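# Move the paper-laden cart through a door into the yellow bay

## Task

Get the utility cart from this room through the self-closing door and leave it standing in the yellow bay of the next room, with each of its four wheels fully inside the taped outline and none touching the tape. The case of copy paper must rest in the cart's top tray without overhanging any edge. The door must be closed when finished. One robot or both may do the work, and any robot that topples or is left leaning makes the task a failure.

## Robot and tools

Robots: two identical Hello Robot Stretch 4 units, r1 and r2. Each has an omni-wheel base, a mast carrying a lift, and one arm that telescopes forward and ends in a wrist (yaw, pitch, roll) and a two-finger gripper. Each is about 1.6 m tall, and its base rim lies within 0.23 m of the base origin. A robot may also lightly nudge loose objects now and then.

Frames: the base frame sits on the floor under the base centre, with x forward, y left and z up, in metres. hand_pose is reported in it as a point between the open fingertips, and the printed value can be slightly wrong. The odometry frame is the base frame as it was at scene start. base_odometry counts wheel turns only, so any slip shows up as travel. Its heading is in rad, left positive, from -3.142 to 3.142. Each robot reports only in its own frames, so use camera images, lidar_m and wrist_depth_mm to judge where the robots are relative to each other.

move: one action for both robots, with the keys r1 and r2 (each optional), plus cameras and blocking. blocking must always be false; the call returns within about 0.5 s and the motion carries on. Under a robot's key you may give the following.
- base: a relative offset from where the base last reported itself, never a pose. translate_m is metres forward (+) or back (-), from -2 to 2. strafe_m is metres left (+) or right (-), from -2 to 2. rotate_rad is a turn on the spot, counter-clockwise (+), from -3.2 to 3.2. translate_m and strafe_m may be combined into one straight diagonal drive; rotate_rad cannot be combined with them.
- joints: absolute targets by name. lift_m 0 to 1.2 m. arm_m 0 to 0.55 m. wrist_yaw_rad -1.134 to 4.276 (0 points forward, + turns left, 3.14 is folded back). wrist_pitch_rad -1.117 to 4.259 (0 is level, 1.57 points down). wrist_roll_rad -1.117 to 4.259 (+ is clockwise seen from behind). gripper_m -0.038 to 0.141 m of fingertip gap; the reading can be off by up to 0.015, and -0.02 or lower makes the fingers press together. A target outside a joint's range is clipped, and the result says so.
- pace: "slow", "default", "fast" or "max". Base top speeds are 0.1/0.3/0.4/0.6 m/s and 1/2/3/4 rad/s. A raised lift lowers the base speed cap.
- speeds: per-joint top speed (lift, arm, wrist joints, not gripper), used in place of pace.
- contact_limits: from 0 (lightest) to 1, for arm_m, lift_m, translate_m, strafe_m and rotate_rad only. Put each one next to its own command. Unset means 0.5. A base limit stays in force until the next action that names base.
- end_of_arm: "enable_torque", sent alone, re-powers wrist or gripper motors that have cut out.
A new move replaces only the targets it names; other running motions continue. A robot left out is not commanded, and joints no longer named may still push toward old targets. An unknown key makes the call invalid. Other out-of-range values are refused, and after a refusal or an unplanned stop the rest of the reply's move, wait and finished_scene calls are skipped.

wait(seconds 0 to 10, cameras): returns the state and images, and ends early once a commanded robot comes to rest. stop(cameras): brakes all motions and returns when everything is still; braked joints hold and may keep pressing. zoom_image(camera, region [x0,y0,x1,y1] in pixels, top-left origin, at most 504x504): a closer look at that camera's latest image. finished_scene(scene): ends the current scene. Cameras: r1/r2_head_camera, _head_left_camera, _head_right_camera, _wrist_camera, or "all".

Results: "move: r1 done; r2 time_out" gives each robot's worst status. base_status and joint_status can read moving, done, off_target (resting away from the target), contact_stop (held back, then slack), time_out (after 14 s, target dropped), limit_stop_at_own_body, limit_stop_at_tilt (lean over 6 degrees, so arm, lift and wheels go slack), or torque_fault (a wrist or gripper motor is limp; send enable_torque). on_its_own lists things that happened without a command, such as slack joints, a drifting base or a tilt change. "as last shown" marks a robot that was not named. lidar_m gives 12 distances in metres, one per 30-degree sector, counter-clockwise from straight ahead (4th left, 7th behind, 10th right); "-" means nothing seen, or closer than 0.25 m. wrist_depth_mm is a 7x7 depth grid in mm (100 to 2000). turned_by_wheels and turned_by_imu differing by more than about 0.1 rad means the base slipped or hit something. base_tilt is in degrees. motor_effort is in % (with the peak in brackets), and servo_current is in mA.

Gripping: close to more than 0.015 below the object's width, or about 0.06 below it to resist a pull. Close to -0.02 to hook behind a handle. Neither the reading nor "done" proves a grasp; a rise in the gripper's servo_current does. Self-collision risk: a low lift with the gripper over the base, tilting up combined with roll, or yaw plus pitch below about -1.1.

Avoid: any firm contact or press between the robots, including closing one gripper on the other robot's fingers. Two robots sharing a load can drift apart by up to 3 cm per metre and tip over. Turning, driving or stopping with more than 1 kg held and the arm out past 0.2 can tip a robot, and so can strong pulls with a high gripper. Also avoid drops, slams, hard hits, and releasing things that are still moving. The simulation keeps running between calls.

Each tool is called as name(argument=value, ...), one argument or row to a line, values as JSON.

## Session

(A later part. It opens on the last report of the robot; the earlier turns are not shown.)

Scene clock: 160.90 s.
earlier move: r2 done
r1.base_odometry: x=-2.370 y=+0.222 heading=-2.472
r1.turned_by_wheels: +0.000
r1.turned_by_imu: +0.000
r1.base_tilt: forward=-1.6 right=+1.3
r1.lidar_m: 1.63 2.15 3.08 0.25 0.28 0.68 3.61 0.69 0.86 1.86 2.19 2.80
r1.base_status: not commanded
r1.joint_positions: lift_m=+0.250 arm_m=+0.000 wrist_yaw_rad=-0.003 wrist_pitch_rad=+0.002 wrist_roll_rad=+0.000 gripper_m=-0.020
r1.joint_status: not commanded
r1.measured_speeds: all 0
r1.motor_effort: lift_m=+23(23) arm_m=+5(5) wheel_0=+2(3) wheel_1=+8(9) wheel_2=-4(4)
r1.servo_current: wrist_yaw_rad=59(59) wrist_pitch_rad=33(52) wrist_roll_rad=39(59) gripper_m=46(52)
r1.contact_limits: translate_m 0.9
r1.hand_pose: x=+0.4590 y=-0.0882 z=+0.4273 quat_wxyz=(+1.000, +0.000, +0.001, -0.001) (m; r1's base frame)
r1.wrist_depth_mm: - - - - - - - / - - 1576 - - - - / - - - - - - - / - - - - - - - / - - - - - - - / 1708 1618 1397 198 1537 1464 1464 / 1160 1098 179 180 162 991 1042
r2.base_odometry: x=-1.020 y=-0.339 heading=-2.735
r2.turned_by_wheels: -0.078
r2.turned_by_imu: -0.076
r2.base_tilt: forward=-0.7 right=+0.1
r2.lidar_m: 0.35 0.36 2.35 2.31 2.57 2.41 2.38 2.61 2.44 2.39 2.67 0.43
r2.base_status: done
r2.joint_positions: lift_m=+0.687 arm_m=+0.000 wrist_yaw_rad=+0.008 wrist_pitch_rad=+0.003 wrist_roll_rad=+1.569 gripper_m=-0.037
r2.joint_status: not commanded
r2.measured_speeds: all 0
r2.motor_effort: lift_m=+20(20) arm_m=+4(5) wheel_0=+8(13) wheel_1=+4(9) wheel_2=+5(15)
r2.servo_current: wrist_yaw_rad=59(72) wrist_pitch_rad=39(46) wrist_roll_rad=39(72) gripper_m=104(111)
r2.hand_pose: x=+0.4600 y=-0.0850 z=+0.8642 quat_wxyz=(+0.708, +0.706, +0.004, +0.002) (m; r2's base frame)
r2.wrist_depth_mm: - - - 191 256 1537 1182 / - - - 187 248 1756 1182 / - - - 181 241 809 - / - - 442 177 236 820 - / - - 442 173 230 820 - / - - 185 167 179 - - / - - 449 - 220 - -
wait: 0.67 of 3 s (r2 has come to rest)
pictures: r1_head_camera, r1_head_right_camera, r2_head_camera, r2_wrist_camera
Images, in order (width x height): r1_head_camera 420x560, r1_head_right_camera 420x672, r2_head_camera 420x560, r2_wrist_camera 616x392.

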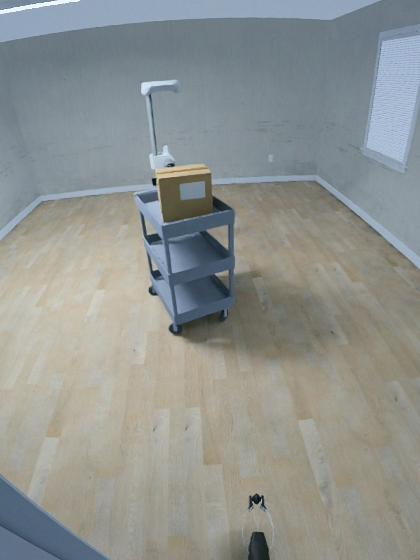

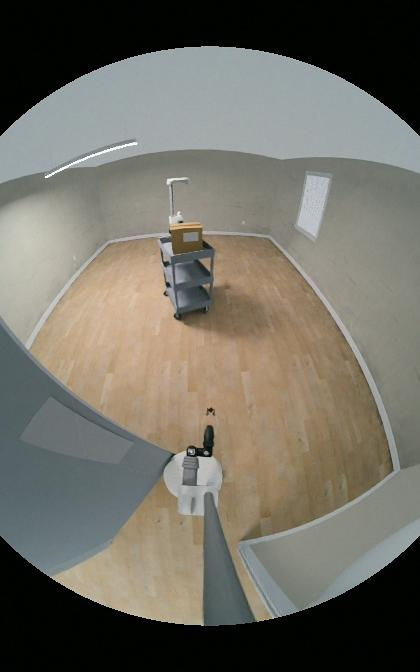

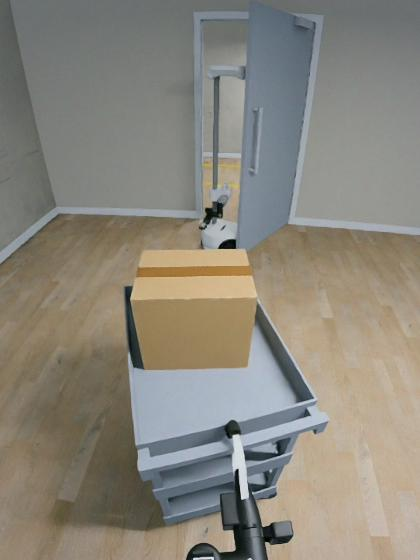

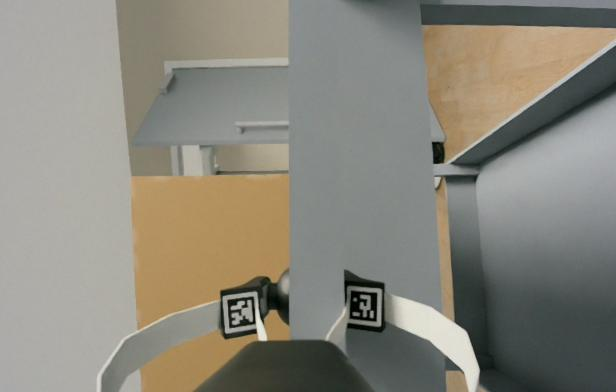

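move(
  blocking=false,
  r1={"base":{"translate_m":0.12,"strafe_m":0.5},"pace":"slow","contact_limits":{"translate_m":0.9}},
  r2={"base":{"translate_m":0.04,"strafe_m":0.3},"pace":"slow","contact_limits":{"translate_m":0.3}},
  cameras=[],
)

wait(
  seconds=4.5,
  cameras=[],
)

wait(
  seconds=2,
  cameras=[],
)

move(
  blocking=false,
  r2={"base":{"rotate_rad":-0.2},"pace":"slow"},
  cameras=[],
)

wait(
  seconds=3,
  cameras=["r1_head_left_camera","r2_head_camera","r2_wrist_camera"],
)

Scene clock: 169.23 s.
move: r1 moving; r2 moving
r1.base_odometry: x=-2.365 y=+0.210 heading=-2.473
r1.turned_by_wheels: -0.001
r1.turned_by_imu: -0.001
r1.base_tilt: forward=-1.6 right=+1.3
r1.lidar_m: 1.65 2.23 0.25 0.25 0.28 0.67 3.62 0.71 0.88 1.88 2.19 2.80
r1.base_status: translate_m moving; strafe_m moving
r1.joint_positions: lift_m=+0.250 arm_m=+0.000 wrist_yaw_rad=-0.003 wrist_pitch_rad=+0.002 wrist_roll_rad=+0.000 gripper_m=-0.020
r1.joint_status: not commanded
r1.measured_speeds: translate_m=+0.012 strafe_m=+0.050 rotate_rad=-0.003 lift_m=+0.000 arm_m=+0.000 wrist_yaw_rad=+0.000 wrist_pitch_rad=+0.000 wrist_roll_rad=+0.000
r1.motor_effort: lift_m=+23(23) arm_m=+4(5) wheel_0=-12(13) wheel_1=+9(13) wheel_2=-6(6)
r1.servo_current: wrist_yaw_rad=33(59) wrist_pitch_rad=46(52) wrist_roll_rad=52(65) gripper_m=39(46)
r1.contact_limits: translate_m 0.9
r1.hand_pose: x=+0.4590 y=-0.0882 z=+0.4273 quat_wxyz=(+1.000, +0.000, +0.001, -0.001) (m; r1's base frame)
r1.wrist_depth_mm: - - - - - - - / - - 1576 - - - - / - - - - - - - / - - - - - - - / - - - - - - - / 1661 1618 1397 198 1499 1464 1430 / 1182 1098 178 179 161 1025 1025
r2.base_odometry: x=-1.016 y=-0.352 heading=-2.735
r2.turned_by_wheels: -0.001
r2.turned_by_imu: +0.000
r2.base_tilt: forward=-0.7 right=+0.1
r2.lidar_m: 0.34 0.35 2.36 2.30 2.60 2.41 2.38 2.62 2.42 2.42 2.69 0.44
r2.base_status: translate_m moving; strafe_m moving
r2.joint_positions: lift_m=+0.687 arm_m=+0.000 wrist_yaw_rad=+0.002 wrist_pitch_rad=+0.003 wrist_roll_rad=+1.569 gripper_m=-0.037
r2.joint_status: not commanded
r2.measured_speeds: translate_m=+0.008 strafe_m=+0.053 rotate_rad=-0.005 lift_m=+0.000 arm_m=+0.000 wrist_yaw_rad=-0.024 wrist_pitch_rad=+0.000 wrist_roll_rad=+0.000
r2.motor_effort: lift_m=+20(20) arm_m=+4(4) wheel_0=-9(10) wheel_1=+7(9) wheel_2=-7(7)
r2.servo_current: wrist_yaw_rad=46(72) wrist_pitch_rad=46(46) wrist_roll_rad=52(52) gripper_m=104(111)
r2.contact_limits: translate_m 0.3
r2.hand_pose: x=+0.4594 y=-0.0868 z=+0.8642 quat_wxyz=(+0.708, +0.706, +0.002, +0.000) (m; r2's base frame)
r2.wrist_depth_mm: - - - 195 260 291 1098 / - - - 190 251 1708 1205 / - - - 182 244 1708 - / - - 442 179 236 831 - / - - 445 174 230 820 - / - - 185 167 180 - - / - - 445 - 219 - -
pictures: none
No camera images: "cameras" was empty.

Scene clock: 172.97 s.
earlier move: r1 moving; r2 done
r1.base_odometry: x=-2.212 y=-0.119 heading=-2.472
r1.turned_by_wheels: +0.001
r1.turned_by_imu: +0.002
r1.base_tilt: forward=-1.6 right=+1.3
r1.lidar_m: 1.56 0.26 0.25 - 0.25 0.28 3.76 0.99 0.99 2.21 2.55 1.72
r1.base_status: translate_m moving; strafe_m moving
r1.joint_positions: lift_m=+0.250 arm_m=+0.000 wrist_yaw_rad=-0.003 wrist_pitch_rad=+0.002 wrist_roll_rad=+0.000 gripper_m=-0.020
r1.joint_status: not commanded
r1.measured_speeds: translate_m=+0.024 strafe_m=+0.097 rotate_rad=+0.001 lift_m=+0.000 arm_m=+0.000 wrist_yaw_rad=+0.000 wrist_pitch_rad=+0.000 wrist_roll_rad=+0.000
r1.motor_effort: lift_m=+23(23) arm_m=+5(5) wheel_0=-7(15) wheel_1=+9(13) wheel_2=-4(7)
r1.servo_current: wrist_yaw_rad=46(72) wrist_pitch_rad=39(52) wrist_roll_rad=65(72) gripper_m=46(52)
r1.contact_limits: translate_m 0.9
r1.hand_pose: x=+0.4590 y=-0.0882 z=+0.4273 quat_wxyz=(+1.000, +0.000, +0.001, -0.001) (m; r1's base frame)
r1.wrist_depth_mm: - - - - - - - / - - - - - - - / - - - - - - - / - - - - - - - / - - - - - - - / 1618 1618 1464 199 1576 1499 1430 / 1182 1098 179 180 162 1008 1025
r2.base_odometry: x=-0.938 y=-0.630 heading=-2.736
r2.turned_by_wheels: +0.000
r2.turned_by_imu: -0.001
r2.base_tilt: forward=-0.7 right=+0.1
r2.lidar_m: 0.36 0.39 2.05 2.00 2.24 2.41 2.37 2.65 2.74 2.70 2.99 0.44
r2.base_status: done
r2.joint_positions: lift_m=+0.687 arm_m=+0.000 wrist_yaw_rad=-0.010 wrist_pitch_rad=+0.003 wrist_roll_rad=+1.569 gripper_m=-0.037
r2.joint_status: not commanded
r2.measured_speeds: all 0
r2.motor_effort: lift_m=+20(20) arm_m=+4(5) wheel_0=-6(17) wheel_1=+5(9) wheel_2=-10(14)
r2.servo_current: wrist_yaw_rad=78(78) wrist_pitch_rad=46(52) wrist_roll_rad=52(65) gripper_m=104(111)
r2.contact_limits: translate_m 0.3
r2.hand_pose: x=+0.4583 y=-0.0903 z=+0.8642 quat_wxyz=(+0.708, +0.706, -0.003, -0.005) (m; r2's base frame)
r2.wrist_depth_mm: - - - 180 243 1756 1205 / - - - 178 236 1618 549 / - - - 174 234 778 - / - - 439 171 230 820 - / - - 445 167 226 798 - / - - 185 165 179 - - / - - 459 - 219 - -
wait: 3.73 of 4.5 s (r2 has come to rest)
pictures: none
No camera images: "cameras" was empty.

Scene clock: 174.97 s.
earlier move: r1 moving
r1.base_odometry: x=-2.154 y=-0.244 heading=-2.472
r1.turned_by_wheels: +0.000
r1.turned_by_imu: +0.001
r1.base_tilt: forward=-1.6 right=+1.3
r1.lidar_m: 1.58 3.34 0.25 - 0.25 0.25 0.58 1.23 1.12 2.38 2.68 1.63
r1.base_status: translate_m moving; strafe_m moving
r1.joint_positions: lift_m=+0.250 arm_m=+0.000 wrist_yaw_rad=-0.003 wrist_pitch_rad=+0.002 wrist_roll_rad=+0.000 gripper_m=-0.020
r1.joint_status: not commanded
r1.measured_speeds: all 0
r1.motor_effort: lift_m=+23(23) arm_m=+4(5) wheel_0=-3(15) wheel_1=+8(14) wheel_2=-1(7)
r1.servo_current: wrist_yaw_rad=33(72) wrist_pitch_rad=33(52) wrist_roll_rad=39(72) gripper_m=46(52)
r1.contact_limits: translate_m 0.9
r1.hand_pose: x=+0.4590 y=-0.0882 z=+0.4273 quat_wxyz=(+1.000, +0.000, +0.001, -0.001) (m; r1's base frame)
r1.wrist_depth_mm: - - - - - - - / - - - - 1499 - - / - - - - - - - / - - - - - - - / - - - - - - - / 1661 1618 1464 198 1366 1499 1430 / 1182 1098 178 179 162 1008 1042
r2.base_odometry: x=-0.938 y=-0.630 heading=-2.736
r2.turned_by_wheels: +0.000
r2.turned_by_imu: +0.000
r2.base_tilt: forward=-0.7 right=+0.1
r2.lidar_m: 0.37 0.37 2.06 1.96 2.25 2.39 2.37 2.61 2.75 2.72 3.00 0.42
r2.base_status: done
r2.joint_positions: lift_m=+0.687 arm_m=+0.000 wrist_yaw_rad=-0.010 wrist_pitch_rad=+0.003 wrist_roll_rad=+1.569 gripper_m=-0.037
r2.joint_status: not commanded
r2.measured_speeds: all 0
r2.motor_effort: lift_m=+20(20) arm_m=+4(5) wheel_0=-6(17) wheel_1=+5(9) wheel_2=-10(14)
r2.servo_current: wrist_yaw_rad=65(78) wrist_pitch_rad=46(52) wrist_roll_rad=52(65) gripper_m=104(111)
r2.contact_limits: translate_m 0.3
r2.hand_pose: x=+0.4583 y=-0.0903 z=+0.8642 quat_wxyz=(+0.708, +0.706, -0.003, -0.005) (m; r2's base frame)
r2.wrist_depth_mm: - - - 180 242 1756 1229 / - - - 177 237 1708 544 / - - - 173 234 778 - / - - 436 172 230 820 - / - - 445 167 225 809 - / - - 185 165 179 - - / - - 462 - 220 - -
wait: 2.00 s; no rest
pictures: none
No camera images: "cameras" was empty.

Scene clock: 175.47 s.
earlier move: r1 done
move: r2 moving
r1.base_odometry: x=-2.154 y=-0.244 heading=-2.472
r1.turned_by_wheels: +0.000
r1.turned_by_imu: +0.000
r1.base_tilt: forward=-1.6 right=+1.3
r1.lidar_m: 1.58 3.33 0.25 - 0.25 0.27 0.58 1.22 1.13 2.38 2.69 1.62
r1.base_status: done
r1.joint_positions: lift_m=+0.250 arm_m=+0.000 wrist_yaw_rad=-0.003 wrist_pitch_rad=+0.002 wrist_roll_rad=+0.000 gripper_m=-0.020
r1.joint_status: not commanded
r1.measured_speeds: all 0
r1.motor_effort: lift_m=+23(23) arm_m=+5(5) wheel_0=-5(6) wheel_1=+7(8) wheel_2=-1(1)
r1.servo_current: wrist_yaw_rad=39(65) wrist_pitch_rad=39(46) wrist_roll_rad=59(59) gripper_m=39(46)
r1.contact_limits: translate_m 0.9
r1.hand_pose: x=+0.4590 y=-0.0882 z=+0.4273 quat_wxyz=(+1.000, +0.000, +0.001, -0.001) (m; r1's base frame)
r1.wrist_depth_mm: - - - - - - - / - - - - 1499 - - / - - - - - - - / - - - - - - - / - - - - - - - / 1661 1576 1464 198 1397 1499 1397 / 1182 1098 178 179 163 1008 1060
r2.base_odometry: x=-0.938 y=-0.630 heading=-2.856
r2.turned_by_wheels: -0.120
r2.turned_by_imu: -0.116
r2.base_tilt: forward=-0.7 right=+0.1
r2.lidar_m: 0.34 0.35 2.08 1.99 2.14 2.45 2.37 2.52 2.79 2.71 2.87 0.43
r2.base_status: rotate_rad moving
r2.joint_positions: lift_m=+0.687 arm_m=+0.000 wrist_yaw_rad=+0.012 wrist_pitch_rad=+0.003 wrist_roll_rad=+1.569 gripper_m=-0.037
r2.joint_status: not commanded
r2.measured_speeds: translate_m=+0.002 strafe_m=+0.002 rotate_rad=-0.423 lift_m=+0.000 arm_m=+0.000 wrist_yaw_rad=+0.034 wrist_pitch_rad=+0.000 wrist_roll_rad=+0.000
r2.motor_effort: lift_m=+20(20) arm_m=+4(5) wheel_0=+11(18) wheel_1=+8(10) wheel_2=+15(15)
r2.servo_current: wrist_yaw_rad=85(85) wrist_pitch_rad=39(46) wrist_roll_rad=52(52) gripper_m=98(104)
r2.hand_pose: x=+0.4603 y=-0.0839 z=+0.8642 quat_wxyz=(+0.708, +0.706, +0.005, +0.003) (m; r2's base frame)
r2.wrist_depth_mm: - - - 195 262 1430 1078 / - - - 190 252 1756 1205 / - - - 183 245 1576 - / - - 442 179 236 - - / - - 442 174 231 809 - / - - 186 168 180 - - / - - 449 - 219 - -
pictures: none
No camera images: "cameras" was empty.

Scene clock: 176.17 s.
earlier move: r2 done
r1.base_odometry: x=-2.154 y=-0.244 heading=-2.472
r1.turned_by_wheels: +0.000
r1.turned_by_imu: +0.000
r1.base_tilt: forward=-1.6 right=+1.3
r1.lidar_m: 1.57 3.38 0.25 - 0.25 0.25 0.57 1.21 1.13 2.39 2.67 1.63
r1.base_status: done
r1.joint_positions: lift_m=+0.250 arm_m=+0.000 wrist_yaw_rad=-0.003 wrist_pitch_rad=+0.002 wrist_roll_rad=+0.000 gripper_m=-0.020
r1.joint_status: not commanded
r1.measured_speeds: all 0
r1.motor_effort: lift_m=+23(23) arm_m=+5(5) wheel_0=-5(6) wheel_1=+7(8) wheel_2=-1(1)
r1.servo_current: wrist_yaw_rad=52(65) wrist_pitch_rad=39(46) wrist_roll_rad=59(65) gripper_m=33(46)
r1.contact_limits: translate_m 0.9
r1.hand_pose: x=+0.4590 y=-0.0882 z=+0.4273 quat_wxyz=(+1.000, +0.000, +0.001, -0.001) (m; r1's base frame)
r1.wrist_depth_mm: - - - - - - - / - - - - 1537 - - / - - - - - - - / - - - - - - - / - - - - - - - / 1618 1576 1537 198 1397 1464 1430 / 1160 1060 179 179 162 1008 1042
r2.base_odometry: x=-0.938 y=-0.630 heading=-2.934
r2.turned_by_wheels: -0.079
r2.turned_by_imu: -0.076
r2.base_tilt: forward=-0.7 right=+0.0
r2.lidar_m: 0.33 0.32 2.15 1.98 2.01 2.50 2.37 2.44 2.84 2.71 2.79 0.45
r2.base_status: done
r2.joint_positions: lift_m=+0.687 arm_m=+0.000 wrist_yaw_rad=+0.011 wrist_pitch_rad=+0.003 wrist_roll_rad=+1.569 gripper_m=-0.037
r2.joint_status: not commanded
r2.measured_speeds: all 0
r2.motor_effort: lift_m=+20(20) arm_m=+4(5) wheel_0=+5(18) wheel_1=+3(10) wheel_2=+7(15)
r2.servo_current: wrist_yaw_rad=59(85) wrist_pitch_rad=39(46) wrist_roll_rad=46(59) gripper_m=104(104)
r2.hand_pose: x=+0.4602 y=-0.0843 z=+0.8642 quat_wxyz=(+0.708, +0.706, +0.005, +0.003) (m; r2's base frame)
r2.wrist_depth_mm: - - - 271 296 306 306 / - - - 212 278 1618 1205 / - - - 200 262 1808 517 / - - - 187 247 798 - / - - 445 179 235 788 - / - 439 183 167 179 - - / - 424 430 - 214 750 -
wait: 0.70 of 3 s (r2 has come to rest)
pictures: r1_head_left_camera, r2_head_camera, r2_wrist_camera
Images, in order (width x height): r1_head_left_camera 420x672, r2_head_camera 420x560, r2_wrist_camera 616x392.

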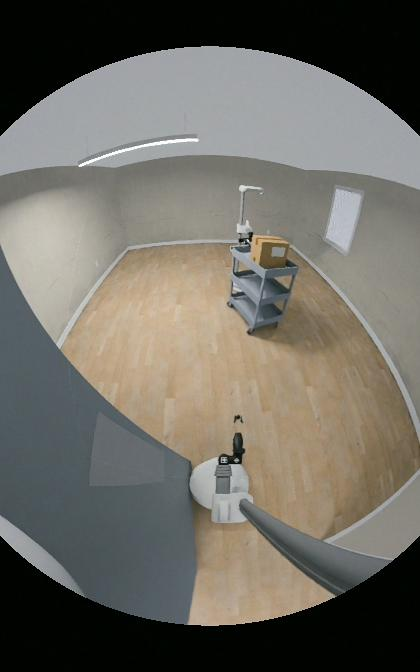

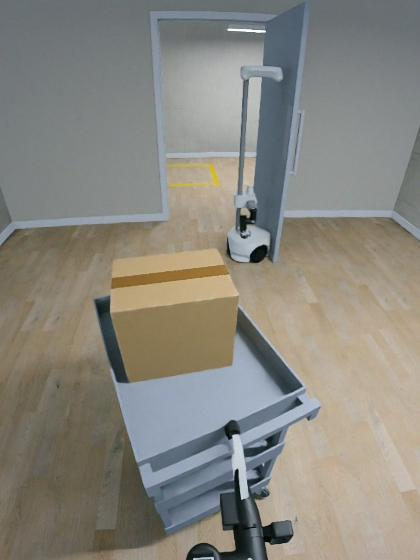

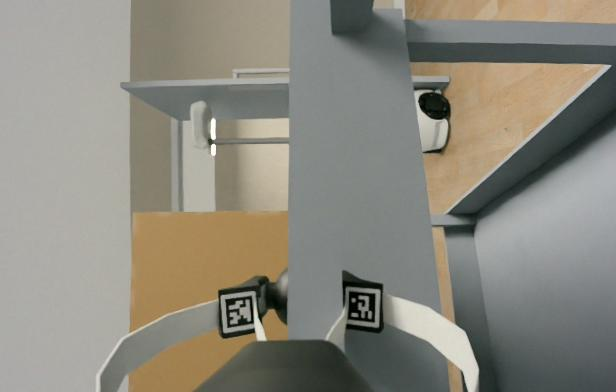

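move(
  blocking=false,
  r1={"base":{"translate_m":0.05,"strafe_m":0.35},"pace":"slow","contact_limits":{"translate_m":0.9}},
  r2={"base":{"translate_m":0.0,"strafe_m":0.29},"pace":"slow","contact_limits":{"translate_m":0.3}},
  cameras=[],
)

wait(
  seconds=4,
  cameras=[],
)

wait(
  seconds=1.5,
  cameras=[],
)

move(
  blocking=false,
  r2={"base":{"rotate_rad":-0.1},"pace":"slow"},
  cameras=[],
)

wait(
  seconds=3,
  cameras=["r2_head_camera","r2_wrist_camera"],
)

Scene clock: 188.30 s.
move: r1 moving; r2 moving
r1.base_odometry: x=-2.147 y=-0.256 heading=-2.471
r1.turned_by_wheels: +0.000
r1.turned_by_imu: +0.000
r1.base_tilt: forward=-1.7 right=+1.3
r1.lidar_m: 1.58 3.33 0.25 - 0.25 0.25 0.57 3.85 1.11 2.38 2.68 1.61
r1.base_status: translate_m moving; strafe_m moving
r1.joint_positions: lift_m=+0.250 arm_m=+0.000 wrist_yaw_rad=-0.003 wrist_pitch_rad=+0.002 wrist_roll_rad=+0.000 gripper_m=-0.020
r1.joint_status: not commanded
r1.measured_speeds: translate_m=+0.007 strafe_m=+0.052 rotate_rad=+0.002 lift_m=+0.000 arm_m=+0.000 wrist_yaw_rad=+0.000 wrist_pitch_rad=+0.000 wrist_roll_rad=+0.000
r1.motor_effort: lift_m=+23(23) arm_m=+4(5) wheel_0=-9(11) wheel_1=+14(14) wheel_2=-2(2)
r1.servo_current: wrist_yaw_rad=59(65) wrist_pitch_rad=39(52) wrist_roll_rad=59(59) gripper_m=52(52)
r1.contact_limits: translate_m 0.9
r1.hand_pose: x=+0.4590 y=-0.0882 z=+0.4273 quat_wxyz=(+1.000, +0.000, +0.001, -0.001) (m; r1's base frame)
r1.wrist_depth_mm: - - - - - - - / - - - - 1537 - - / - - - - - - - / - - - - - - - / - - - - - - - / 1708 1661 1464 198 1366 1499 1430 / 1160 1078 179 179 162 1008 1025
r2.base_odometry: x=-0.935 y=-0.644 heading=-2.935
r2.turned_by_wheels: +0.000
r2.turned_by_imu: +0.000
r2.base_tilt: forward=-0.7 right=+0.1
r2.lidar_m: 0.32 0.32 2.13 2.00 2.07 2.54 2.35 2.46 2.84 2.73 2.80 0.46
r2.base_status: translate_m moving; strafe_m moving
r2.joint_positions: lift_m=+0.687 arm_m=+0.000 wrist_yaw_rad=+0.002 wrist_pitch_rad=+0.003 wrist_roll_rad=+1.569 gripper_m=-0.037
r2.joint_status: not commanded
r2.measured_speeds: translate_m=+0.001 strafe_m=+0.056 rotate_rad=-0.006 lift_m=+0.000 arm_m=+0.000 wrist_yaw_rad=-0.020 wrist_pitch_rad=+0.000 wrist_roll_rad=+0.000
r2.motor_effort: lift_m=+20(20) arm_m=+4(4) wheel_0=-8(9) wheel_1=+7(8) wheel_2=+0(4)
r2.servo_current: wrist_yaw_rad=52(78) wrist_pitch_rad=46(46) wrist_roll_rad=46(52) gripper_m=111(111)
r2.contact_limits: translate_m 0.3
r2.hand_pose: x=+0.4595 y=-0.0867 z=+0.8642 quat_wxyz=(+0.708, +0.706, +0.002, +0.000) (m; r2's base frame)
r2.wrist_depth_mm: - - - 273 301 310 310 / - - - 216 282 1618 1205 / - - - 202 265 1756 521 / - - - 187 249 759 - / - 452 442 179 235 - - / - 439 183 167 179 - - / - 421 424 - 213 732 -
pictures: none
No camera images: "cameras" was empty.

Scene clock: 191.83 s.
earlier move: r1 moving; r2 done
r1.base_odometry: x=-1.982 y=-0.540 heading=-2.472
r1.turned_by_wheels: +0.000
r1.turned_by_imu: +0.066
r1.base_tilt: forward=-1.6 right=+1.3
r1.lidar_m: 4.89 2.87 0.25 - 0.25 0.25 0.43 1.35 1.26 2.79 2.88 1.63
r1.base_status: translate_m moving; strafe_m moving
r1.joint_positions: lift_m=+0.250 arm_m=+0.000 wrist_yaw_rad=-0.002 wrist_pitch_rad=+0.002 wrist_roll_rad=+0.000 gripper_m=-0.020
r1.joint_status: not commanded
r1.measured_speeds: translate_m=+0.007 strafe_m=+0.048 rotate_rad=+0.001 lift_m=+0.000 arm_m=+0.000 wrist_yaw_rad=+0.000 wrist_pitch_rad=+0.000 wrist_roll_rad=+0.000
r1.motor_effort: lift_m=+22(23) arm_m=-4(5) wheel_0=-33(35) wheel_1=+30(33) wheel_2=+5(11)
r1.servo_current: wrist_yaw_rad=65(72) wrist_pitch_rad=39(52) wrist_roll_rad=52(65) gripper_m=46(52)
r1.contact_limits: translate_m 0.9
r1.hand_pose: x=+0.4591 y=-0.0880 z=+0.4273 quat_wxyz=(+1.000, +0.000, +0.001, -0.001) (m; r1's base frame)
r1.wrist_depth_mm: - - - - - - - / - - - - - 1537 - / - - - - - - - / - - - - - - - / - - - - - 1863 - / 1618 1661 1464 198 1537 1430 1366 / 1160 1098 179 180 162 1025 1078
r2.base_odometry: x=-0.879 y=-0.914 heading=-2.935
r2.turned_by_wheels: +0.000
r2.turned_by_imu: -0.002
r2.base_tilt: forward=-0.7 right=+0.1
r2.lidar_m: 0.36 0.37 1.82 1.69 1.77 2.39 2.38 2.48 3.17 3.00 3.09 0.43
r2.base_status: done
r2.joint_positions: lift_m=+0.687 arm_m=+0.000 wrist_yaw_rad=-0.010 wrist_pitch_rad=+0.003 wrist_roll_rad=+1.569 gripper_m=-0.037
r2.joint_status: not commanded
r2.measured_speeds: all 0
r2.motor_effort: lift_m=+20(20) arm_m=+4(4) wheel_0=-7(16) wheel_1=+3(8) wheel_2=-2(4)
r2.servo_current: wrist_yaw_rad=59(78) wrist_pitch_rad=39(52) wrist_roll_rad=52(52) gripper_m=104(111)
r2.contact_limits: translate_m 0.3
r2.hand_pose: x=+0.4584 y=-0.0903 z=+0.8643 quat_wxyz=(+0.708, +0.706, -0.003, -0.004) (m; r2's base frame)
r2.wrist_depth_mm: - - - 185 247 1756 1229 / - - - 181 241 1661 1138 / - - - 176 236 809 - / - - 439 173 231 820 - / - - 442 168 226 - - / - - 185 164 179 - - / - 459 452 - 217 - -
wait: 3.53 of 4 s (r2 has come to rest)
pictures: none
No camera images: "cameras" was empty.

Scene clock: 192.53 s.
earlier move: r1 done
r1.base_odometry: x=-1.977 y=-0.549 heading=-2.471
r1.turned_by_wheels: +0.000
r1.turned_by_imu: +0.004
r1.base_tilt: forward=-1.5 right=+1.3
r1.lidar_m: 4.92 2.85 0.25 - 0.25 0.25 0.46 1.36 1.27 2.76 2.88 1.63
r1.base_status: done
r1.joint_positions: lift_m=+0.250 arm_m=+0.000 wrist_yaw_rad=-0.002 wrist_pitch_rad=+0.002 wrist_roll_rad=+0.000 gripper_m=-0.020
r1.joint_status: not commanded
r1.measured_speeds: all 0
r1.motor_effort: lift_m=+22(23) arm_m=-4(5) wheel_0=-32(35) wheel_1=+32(34) wheel_2=+6(11)
r1.servo_current: wrist_yaw_rad=52(72) wrist_pitch_rad=46(52) wrist_roll_rad=39(65) gripper_m=46(52)
r1.contact_limits: translate_m 0.9
r1.hand_pose: x=+0.4591 y=-0.0880 z=+0.4273 quat_wxyz=(+1.000, +0.000, +0.001, -0.001) (m; r1's base frame)
r1.wrist_depth_mm: - - - - - - - / - - - - - 1499 - / - - - - - - - / - - - - - - - / - - - - - - - / 1618 1618 1464 198 1576 1366 1336 / 1160 1078 179 180 162 1025 1060
r2.base_odometry: x=-0.879 y=-0.914 heading=-2.935
r2.turned_by_wheels: +0.000
r2.turned_by_imu: +0.000
r2.base_tilt: forward=-0.7 right=+0.1
r2.lidar_m: 0.32 0.35 1.84 1.71 1.75 2.38 2.38 2.47 3.16 3.01 3.11 0.44
r2.base_status: done
r2.joint_positions: lift_m=+0.687 arm_m=+0.000 wrist_yaw_rad=-0.010 wrist_pitch_rad=+0.003 wrist_roll_rad=+1.569 gripper_m=-0.037
r2.joint_status: not commanded
r2.measured_speeds: all 0
r2.motor_effort: lift_m=+20(20) arm_m=+4(5) wheel_0=-6(16) wheel_1=+3(8) wheel_2=-2(4)
r2.servo_current: wrist_yaw_rad=65(78) wrist_pitch_rad=39(52) wrist_roll_rad=39(52) gripper_m=104(111)
r2.contact_limits: translate_m 0.3
r2.hand_pose: x=+0.4584 y=-0.0903 z=+0.8643 quat_wxyz=(+0.708, +0.706, -0.003, -0.004) (m; r2's base frame)
r2.wrist_depth_mm: - - - 183 247 1708 1182 / - - - 181 241 1661 1138 / - - - 175 236 809 - / - - 439 173 231 820 - / - - 442 169 226 - - / - - 185 164 179 - - / - 459 452 - 217 - -
wait: 0.70 of 1.5 s (r1 has come to rest)
pictures: none
No camera images: "cameras" was empty.

Scene clock: 193.03 s.
move: r2 moving
r1: as last shown
r1.turned_by_imu: +0.000
r1.base_tilt: forward=-1.6 right=+1.3
r1.lidar_m: 4.91 2.85 0.25 - 0.25 0.25 0.43 1.36 1.26 2.79 2.86 1.64
r1.motor_effort: lift_m=+22(22) arm_m=-4(4) wheel_0=-32(33) wheel_1=+32(33) wheel_2=+6(6)
r1.servo_current: wrist_yaw_rad=59(65) wrist_pitch_rad=46(52) wrist_roll_rad=65(65) gripper_m=46(52)
r1.contact_limits: translate_m 0.9
r1.wrist_depth_mm: - - - - - - - / - - - - - 1499 - / - - - - - - - / - - - - - - - / - - - - - 1808 - / 1618 1618 1464 199 1537 1366 1336 / 1160 1098 179 180 163 1008 1078
r2.base_odometry: x=-0.879 y=-0.914 heading=-3.024
r2.turned_by_wheels: -0.090
r2.turned_by_imu: -0.087
r2.base_tilt: forward=-0.7 right=+0.1
r2.lidar_m: 0.34 0.36 1.90 1.74 1.74 2.23 2.38 2.41 3.04 3.00 3.04 0.43
r2.base_status: rotate_rad moving
r2.joint_positions: lift_m=+0.687 arm_m=+0.000 wrist_yaw_rad=+0.007 wrist_pitch_rad=+0.003 wrist_roll_rad=+1.569 gripper_m=-0.037
r2.joint_status: not commanded
r2.measured_speeds: translate_m=+0.000 strafe_m=-0.001 rotate_rad=-0.151 lift_m=+0.000 arm_m=+0.000 wrist_yaw_rad=+0.000 wrist_pitch_rad=+0.000 wrist_roll_rad=+0.000
r2.motor_effort: lift_m=+20(20) arm_m=+4(4) wheel_0=+10(11) wheel_1=+4(10) wheel_2=+10(11)
r2.servo_current: wrist_yaw_rad=52(78) wrist_pitch_rad=46(46) wrist_roll_rad=59(59) gripper_m=104(111)
r2.hand_pose: x=+0.4599 y=-0.0854 z=+0.8643 quat_wxyz=(+0.708, +0.706, +0.003, +0.001) (m; r2's base frame)
r2.wrist_depth_mm: - - - 195 259 293 1078 / - - - 189 250 1756 1205 / - - - 182 244 1618 - / - - 439 178 236 809 - / - - 442 173 229 809 - / - - 187 167 180 - - / - - 449 - 218 - -
pictures: none
No camera images: "cameras" was empty.

Scene clock: 193.47 s.
earlier move: r2 done
r1.base_odometry: x=-1.977 y=-0.549 heading=-2.471
r1.turned_by_wheels: +0.000
r1.turned_by_imu: +0.000
r1.base_tilt: forward=-1.6 right=+1.3
r1.lidar_m: 4.93 2.82 0.25 - 0.25 0.25 0.47 1.35 1.27 2.78 2.86 1.65
r1.base_status: not commanded
r1.joint_positions: lift_m=+0.250 arm_m=+0.000 wrist_yaw_rad=-0.002 wrist_pitch_rad=+0.002 wrist_roll_rad=+0.000 gripper_m=-0.020
r1.joint_status: not commanded
r1.measured_speeds: all 0
r1.motor_effort: lift_m=+22(22) arm_m=-4(4) wheel_0=-32(33) wheel_1=+32(33) wheel_2=+6(6)
r1.servo_current: wrist_yaw_rad=39(65) wrist_pitch_rad=46(52) wrist_roll_rad=59(65) gripper_m=39(52)
r1.contact_limits: translate_m 0.9
r1.hand_pose: x=+0.4591 y=-0.0880 z=+0.4273 quat_wxyz=(+1.000, +0.000, +0.001, -0.001) (m; r1's base frame)
r1.wrist_depth_mm: - - - - - - - / - - - - - 1499 - / - - - - - - - / - - - - - - - / - - - - - 1921 - / 1576 1661 1464 198 1397 1397 1336 / 1160 1060 179 179 163 1025 1060
r2.base_odometry: x=-0.879 y=-0.914 heading=-3.034
r2.turned_by_wheels: -0.009
r2.turned_by_imu: -0.009
r2.base_tilt: forward=-0.7 right=+0.1
r2.lidar_m: 0.35 0.36 1.92 1.73 1.76 2.19 2.38 2.37 3.03 2.98 3.03 0.44
r2.base_status: done
r2.joint_positions: lift_m=+0.687 arm_m=+0.000 wrist_yaw_rad=+0.007 wrist_pitch_rad=+0.003 wrist_roll_rad=+1.569 gripper_m=-0.037
r2.joint_status: not commanded
r2.measured_speeds: all 0
r2.motor_effort: lift_m=+20(20) arm_m=+4(4) wheel_0=+4(11) wheel_1=+4(10) wheel_2=+7(11)
r2.servo_current: wrist_yaw_rad=46(78) wrist_pitch_rad=39(46) wrist_roll_rad=46(59) gripper_m=111(111)
r2.hand_pose: x=+0.4599 y=-0.0854 z=+0.8643 quat_wxyz=(+0.708, +0.706, +0.003, +0.001) (m; r2's base frame)
r2.wrist_depth_mm: - - - 201 266 1397 1078 / - - - 191 256 1808 1205 / - - - 185 247 1756 - / - - 442 180 238 798 - / - - 442 175 231 809 - / - - 185 167 179 - - / - - 439 - 218 - -
wait: 0.43 of 3 s (r2 has come to rest)
pictures: r2_head_camera, r2_wrist_camera
Images, in order (width x height): r2_head_camera 420x560, r2_wrist_camera 616x392.

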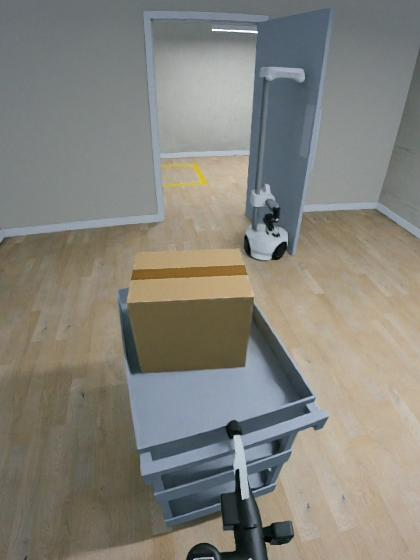

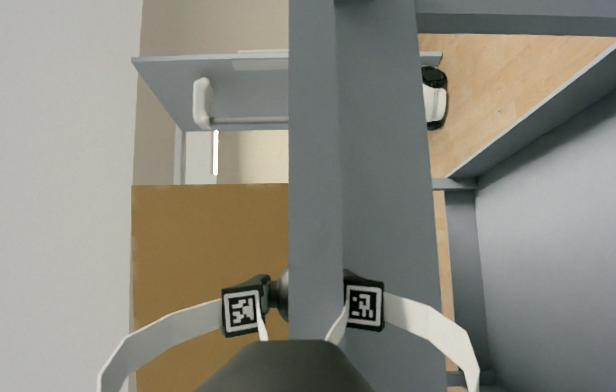

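move(
  blocking=false,
  r2={"base":{"translate_m":0.5,"strafe_m":0.15},"pace":"slow","contact_limits":{"translate_m":0.3}},
  cameras=[],
)

wait(
  seconds=7,
  cameras=["r2_head_camera","r2_wrist_camera"],
)

Scene clock: 205.30 s.
move: r2 moving
r1: as last shown
r1.lidar_m: 4.88 2.86 0.25 - 0.25 0.25 0.45 1.33 1.29 2.77 2.88 1.61
r1.motor_effort: lift_m=+22(22) arm_m=-4(4) wheel_0=-33(33) wheel_1=+32(32) wheel_2=+6(6)
r1.servo_current: wrist_yaw_rad=33(59) wrist_pitch_rad=46(46) wrist_roll_rad=65(65) gripper_m=39(46)
r1.contact_limits: translate_m 0.9
r1.wrist_depth_mm: - - - - - - - / - - - - - 1499 - / - - - - - - - / - - - - - - - / - - - - - 1756 - / 1618 1576 1464 199 1499 1397 1336 / 1160 1078 178 180 162 1025 1060
r2.base_odometry: x=-0.890 y=-0.919 heading=-3.034
r2.turned_by_wheels: +0.000
r2.turned_by_imu: +0.000
r2.base_tilt: forward=-0.7 right=+0.1
r2.lidar_m: 0.34 0.34 1.91 1.73 1.74 2.20 2.40 2.42 3.04 3.01 3.01 0.44
r2.base_status: translate_m moving; strafe_m moving
r2.joint_positions: lift_m=+0.687 arm_m=+0.000 wrist_yaw_rad=-0.002 wrist_pitch_rad=+0.003 wrist_roll_rad=+1.569 gripper_m=-0.037
r2.joint_status: not commanded
r2.measured_speeds: translate_m=+0.046 strafe_m=+0.014 rotate_rad=-0.005 lift_m=+0.000 arm_m=+0.000 wrist_yaw_rad=-0.038 wrist_pitch_rad=+0.000 wrist_roll_rad=+0.000
r2.motor_effort: lift_m=+20(20) arm_m=+4(4) wheel_0=+10(10) wheel_1=+7(9) wheel_2=-16(16)
r2.servo_current: wrist_yaw_rad=52(59) wrist_pitch_rad=39(46) wrist_roll_rad=52(52) gripper_m=98(111)
r2.contact_limits: translate_m 0.3
r2.hand_pose: x=+0.4591 y=-0.0881 z=+0.8643 quat_wxyz=(+0.708, +0.706, +0.000, -0.002) (m; r2's base frame)
r2.wrist_depth_mm: - - - 205 273 298 298 / - - - 194 258 1756 1205 / - - - 187 248 1756 - / - - 442 180 236 809 - / - - 439 171 229 820 - / - - 185 165 179 - - / - - 436 - 214 750 -
pictures: none
No camera images: "cameras" was empty.

Scene clock: 211.27 s.
earlier move: r2 done
r1.base_odometry: x=-1.977 y=-0.549 heading=-2.471
r1.turned_by_wheels: +0.000
r1.turned_by_imu: +0.000
r1.base_tilt: forward=-1.6 right=+1.3
r1.lidar_m: 4.92 2.84 0.25 - 0.25 0.25 0.48 1.37 1.25 2.79 1.55 1.51
r1.base_status: not commanded
r1.joint_positions: lift_m=+0.250 arm_m=+0.000 wrist_yaw_rad=-0.002 wrist_pitch_rad=+0.002 wrist_roll_rad=+0.000 gripper_m=-0.020
r1.joint_status: not commanded
r1.measured_speeds: all 0
r1.motor_effort: lift_m=+22(22) arm_m=-4(4) wheel_0=-33(33) wheel_1=+32(33) wheel_2=+6(6)
r1.servo_current: wrist_yaw_rad=52(72) wrist_pitch_rad=39(52) wrist_roll_rad=46(72) gripper_m=39(52)
r1.contact_limits: translate_m 0.9
r1.hand_pose: x=+0.4591 y=-0.0880 z=+0.4273 quat_wxyz=(+1.000, +0.000, +0.001, -0.001) (m; r1's base frame)
r1.wrist_depth_mm: - - - - - - - / - - - - - - - / - - - - - - - / - - - - - - - / - - - - - 1863 1708 / 1618 1618 1464 198 1499 1499 1308 / 1160 1078 179 179 162 1008 1060
r2.base_odometry: x=-1.359 y=-1.117 heading=-3.033
r2.turned_by_wheels: +0.001
r2.turned_by_imu: +0.003
r2.base_tilt: forward=-0.7 right=+0.1
r2.lidar_m: 0.25 0.26 1.82 1.65 1.69 2.06 2.89 2.93 3.37 3.08 3.10 0.45
r2.base_status: done
r2.joint_positions: lift_m=+0.687 arm_m=+0.000 wrist_yaw_rad=+0.000 wrist_pitch_rad=+0.003 wrist_roll_rad=+1.569 gripper_m=-0.037
r2.joint_status: not commanded
r2.measured_speeds: all 0
r2.motor_effort: lift_m=+20(20) arm_m=+4(4) wheel_0=+6(11) wheel_1=+6(9) wheel_2=-7(20)
r2.servo_current: wrist_yaw_rad=26(72) wrist_pitch_rad=39(46) wrist_roll_rad=39(59) gripper_m=98(111)
r2.contact_limits: translate_m 0.3
r2.hand_pose: x=+0.4593 y=-0.0873 z=+0.8643 quat_wxyz=(+0.708, +0.706, +0.001, -0.001) (m; r2's base frame)
r2.wrist_depth_mm: - - - - 1808 1708 1182 / - - - 332 - 1708 1205 / - - - 330 366 379 379 / - - - 281 289 1708 496 / - - - 188 251 1756 535 / - - 186 161 179 676 - / - 397 404 - 202 - -
wait: 5.97 of 7 s (r2 has come to rest)
pictures: r2_head_camera, r2_wrist_camera
Images, in order (width x height): r2_head_camera 420x560, r2_wrist_camera 616x392.

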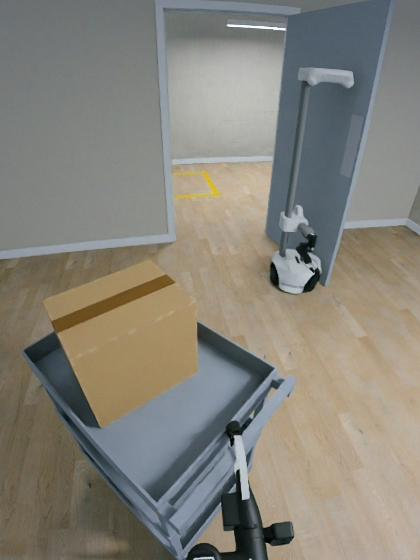

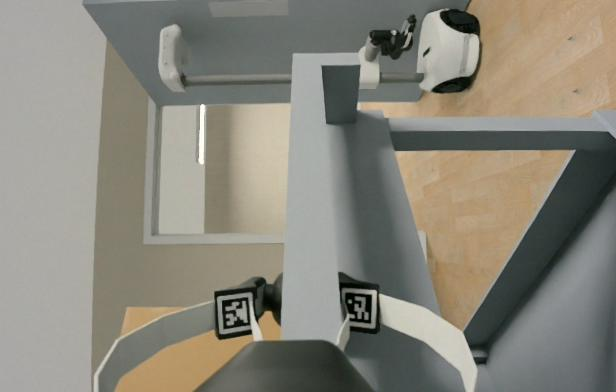

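move(
  blocking=false,
  r2={"base":{"translate_m":-0.1,"strafe_m":0.36},"pace":"slow","contact_limits":{"translate_m":0.3}},
  cameras=[],
)

wait(
  seconds=7,
  cameras=["r2_head_camera","r2_wrist_camera"],
)

Scene clock: 221.47 s.
move: r2 moving
r1: as last shown
r1.base_tilt: forward=-1.5 right=+1.3
r1.lidar_m: 4.93 2.84 0.25 - 0.25 0.25 0.46 1.36 1.27 2.76 1.52 1.54
r1.motor_effort: lift_m=+22(22) arm_m=-4(4) wheel_0=-32(33) wheel_1=+32(33) wheel_2=+6(6)
r1.servo_current: wrist_yaw_rad=52(59) wrist_pitch_rad=46(46) wrist_roll_rad=52(72) gripper_m=39(46)
r1.contact_limits: translate_m 0.9
r1.wrist_depth_mm: - - - - - - - / - - - - - - - / - - - - - - - / - - - - - - - / - - - - - 1921 1756 / 1661 1618 1499 198 1537 1537 1308 / 1160 1060 179 180 162 1025 1042
r2.base_odometry: x=-1.355 y=-1.129 heading=-3.033
r2.turned_by_wheels: +0.000
r2.turned_by_imu: +0.001
r2.base_tilt: forward=-0.7 right=+0.1
r2.lidar_m: 0.25 0.29 1.80 1.64 1.68 2.05 2.89 2.95 3.39 3.10 3.13 0.49
r2.base_status: translate_m moving; strafe_m moving
r2.joint_positions: lift_m=+0.687 arm_m=+0.000 wrist_yaw_rad=+0.000 wrist_pitch_rad=+0.003 wrist_roll_rad=+1.569 gripper_m=-0.037
r2.joint_status: not commanded
r2.measured_speeds: translate_m=-0.014 strafe_m=+0.048 rotate_rad=-0.003 lift_m=+0.000 arm_m=+0.000 wrist_yaw_rad=+0.000 wrist_pitch_rad=+0.000 wrist_roll_rad=+0.000
r2.motor_effort: lift_m=+20(20) arm_m=+4(4) wheel_0=-9(10) wheel_1=+7(10) wheel_2=+5(7)
r2.servo_current: wrist_yaw_rad=33(52) wrist_pitch_rad=39(46) wrist_roll_rad=39(65) gripper_m=98(104)
r2.contact_limits: translate_m 0.3
r2.hand_pose: x=+0.4593 y=-0.0873 z=+0.8643 quat_wxyz=(+0.708, +0.706, +0.001, -0.001) (m; r2's base frame)
r2.wrist_depth_mm: - - - - 1808 1661 1160 / - - - 329 - 1708 1182 / - - - 330 366 379 384 / - - - 281 290 1756 488 / - - - 181 250 1756 544 / - - 185 159 179 683 - / - 394 404 - 200 - -
pictures: none
No camera images: "cameras" was empty.

Scene clock: 225.97 s.
earlier move: r2 done
r1.base_odometry: x=-1.977 y=-0.549 heading=-2.471
r1.turned_by_wheels: +0.000
r1.turned_by_imu: +0.000
r1.base_tilt: forward=-1.6 right=+1.3
r1.lidar_m: 4.91 2.85 0.25 - 0.25 0.25 0.44 1.37 1.24 2.79 1.60 1.67
r1.base_status: not commanded
r1.joint_positions: lift_m=+0.250 arm_m=+0.000 wrist_yaw_rad=-0.002 wrist_pitch_rad=+0.002 wrist_roll_rad=+0.000 gripper_m=-0.020
r1.joint_status: not commanded
r1.measured_speeds: all 0
r1.motor_effort: lift_m=+22(22) arm_m=-4(4) wheel_0=-32(33) wheel_1=+32(33) wheel_2=+6(6)
r1.servo_current: wrist_yaw_rad=59(72) wrist_pitch_rad=33(52) wrist_roll_rad=59(72) gripper_m=46(52)
r1.contact_limits: translate_m 0.9
r1.hand_pose: x=+0.4591 y=-0.0880 z=+0.4273 quat_wxyz=(+1.000, +0.000, +0.001, -0.001) (m; r1's base frame)
r1.wrist_depth_mm: - - - - - - - / - - - - - - - / - - - - - - - / - - - - - - - / - - - - - - 1808 / 1618 1618 1464 198 1499 1499 1336 / 1138 1078 178 179 162 1008 1060
r2.base_odometry: x=-1.221 y=-1.464 heading=-3.033
r2.turned_by_wheels: +0.000
r2.turned_by_imu: +0.000
r2.base_tilt: forward=-0.7 right=+0.1
r2.lidar_m: 0.32 0.34 1.42 1.30 1.29 1.60 2.84 2.88 3.59 3.45 3.49 0.46
r2.base_status: done
r2.joint_positions: lift_m=+0.687 arm_m=+0.000 wrist_yaw_rad=-0.003 wrist_pitch_rad=+0.003 wrist_roll_rad=+1.569 gripper_m=-0.037
r2.joint_status: not commanded
r2.measured_speeds: all 0
r2.motor_effort: lift_m=+20(20) arm_m=+4(5) wheel_0=-5(17) wheel_1=+4(10) wheel_2=+8(9)
r2.servo_current: wrist_yaw_rad=59(65) wrist_pitch_rad=46(46) wrist_roll_rad=52(72) gripper_m=98(104)
r2.contact_limits: translate_m 0.3
r2.hand_pose: x=+0.4590 y=-0.0883 z=+0.8643 quat_wxyz=(+0.708, +0.706, +0.000, -0.002) (m; r2's base frame)
r2.wrist_depth_mm: - - - 276 300 310 312 / - - - 213 279 1708 1281 / - - - 200 263 1756 517 / - - - 187 248 788 - / - - 445 179 234 - - / - 436 183 168 178 - - / - 427 430 - 213 210 -
wait: 4.50 of 7 s (r2 has come to rest)
pictures: r2_head_camera, r2_wrist_camera
Images, in order (width x height): r2_head_camera 420x560, r2_wrist_camera 616x392.

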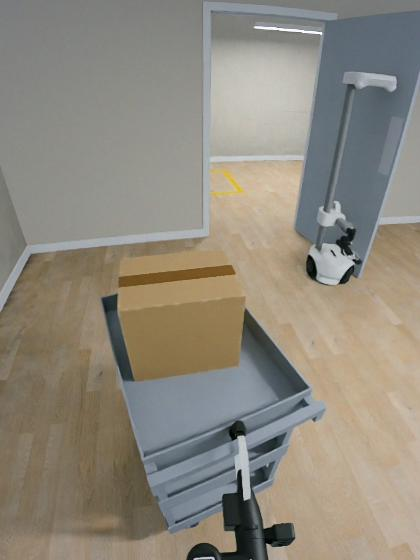

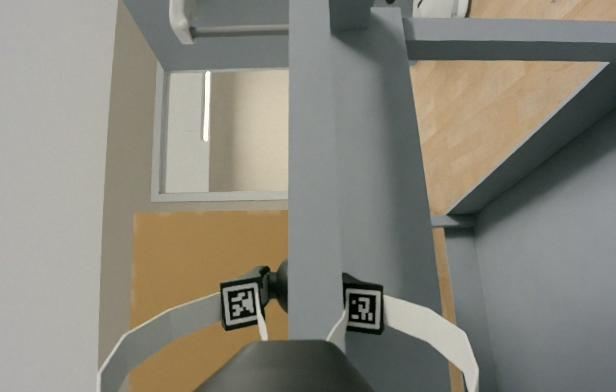

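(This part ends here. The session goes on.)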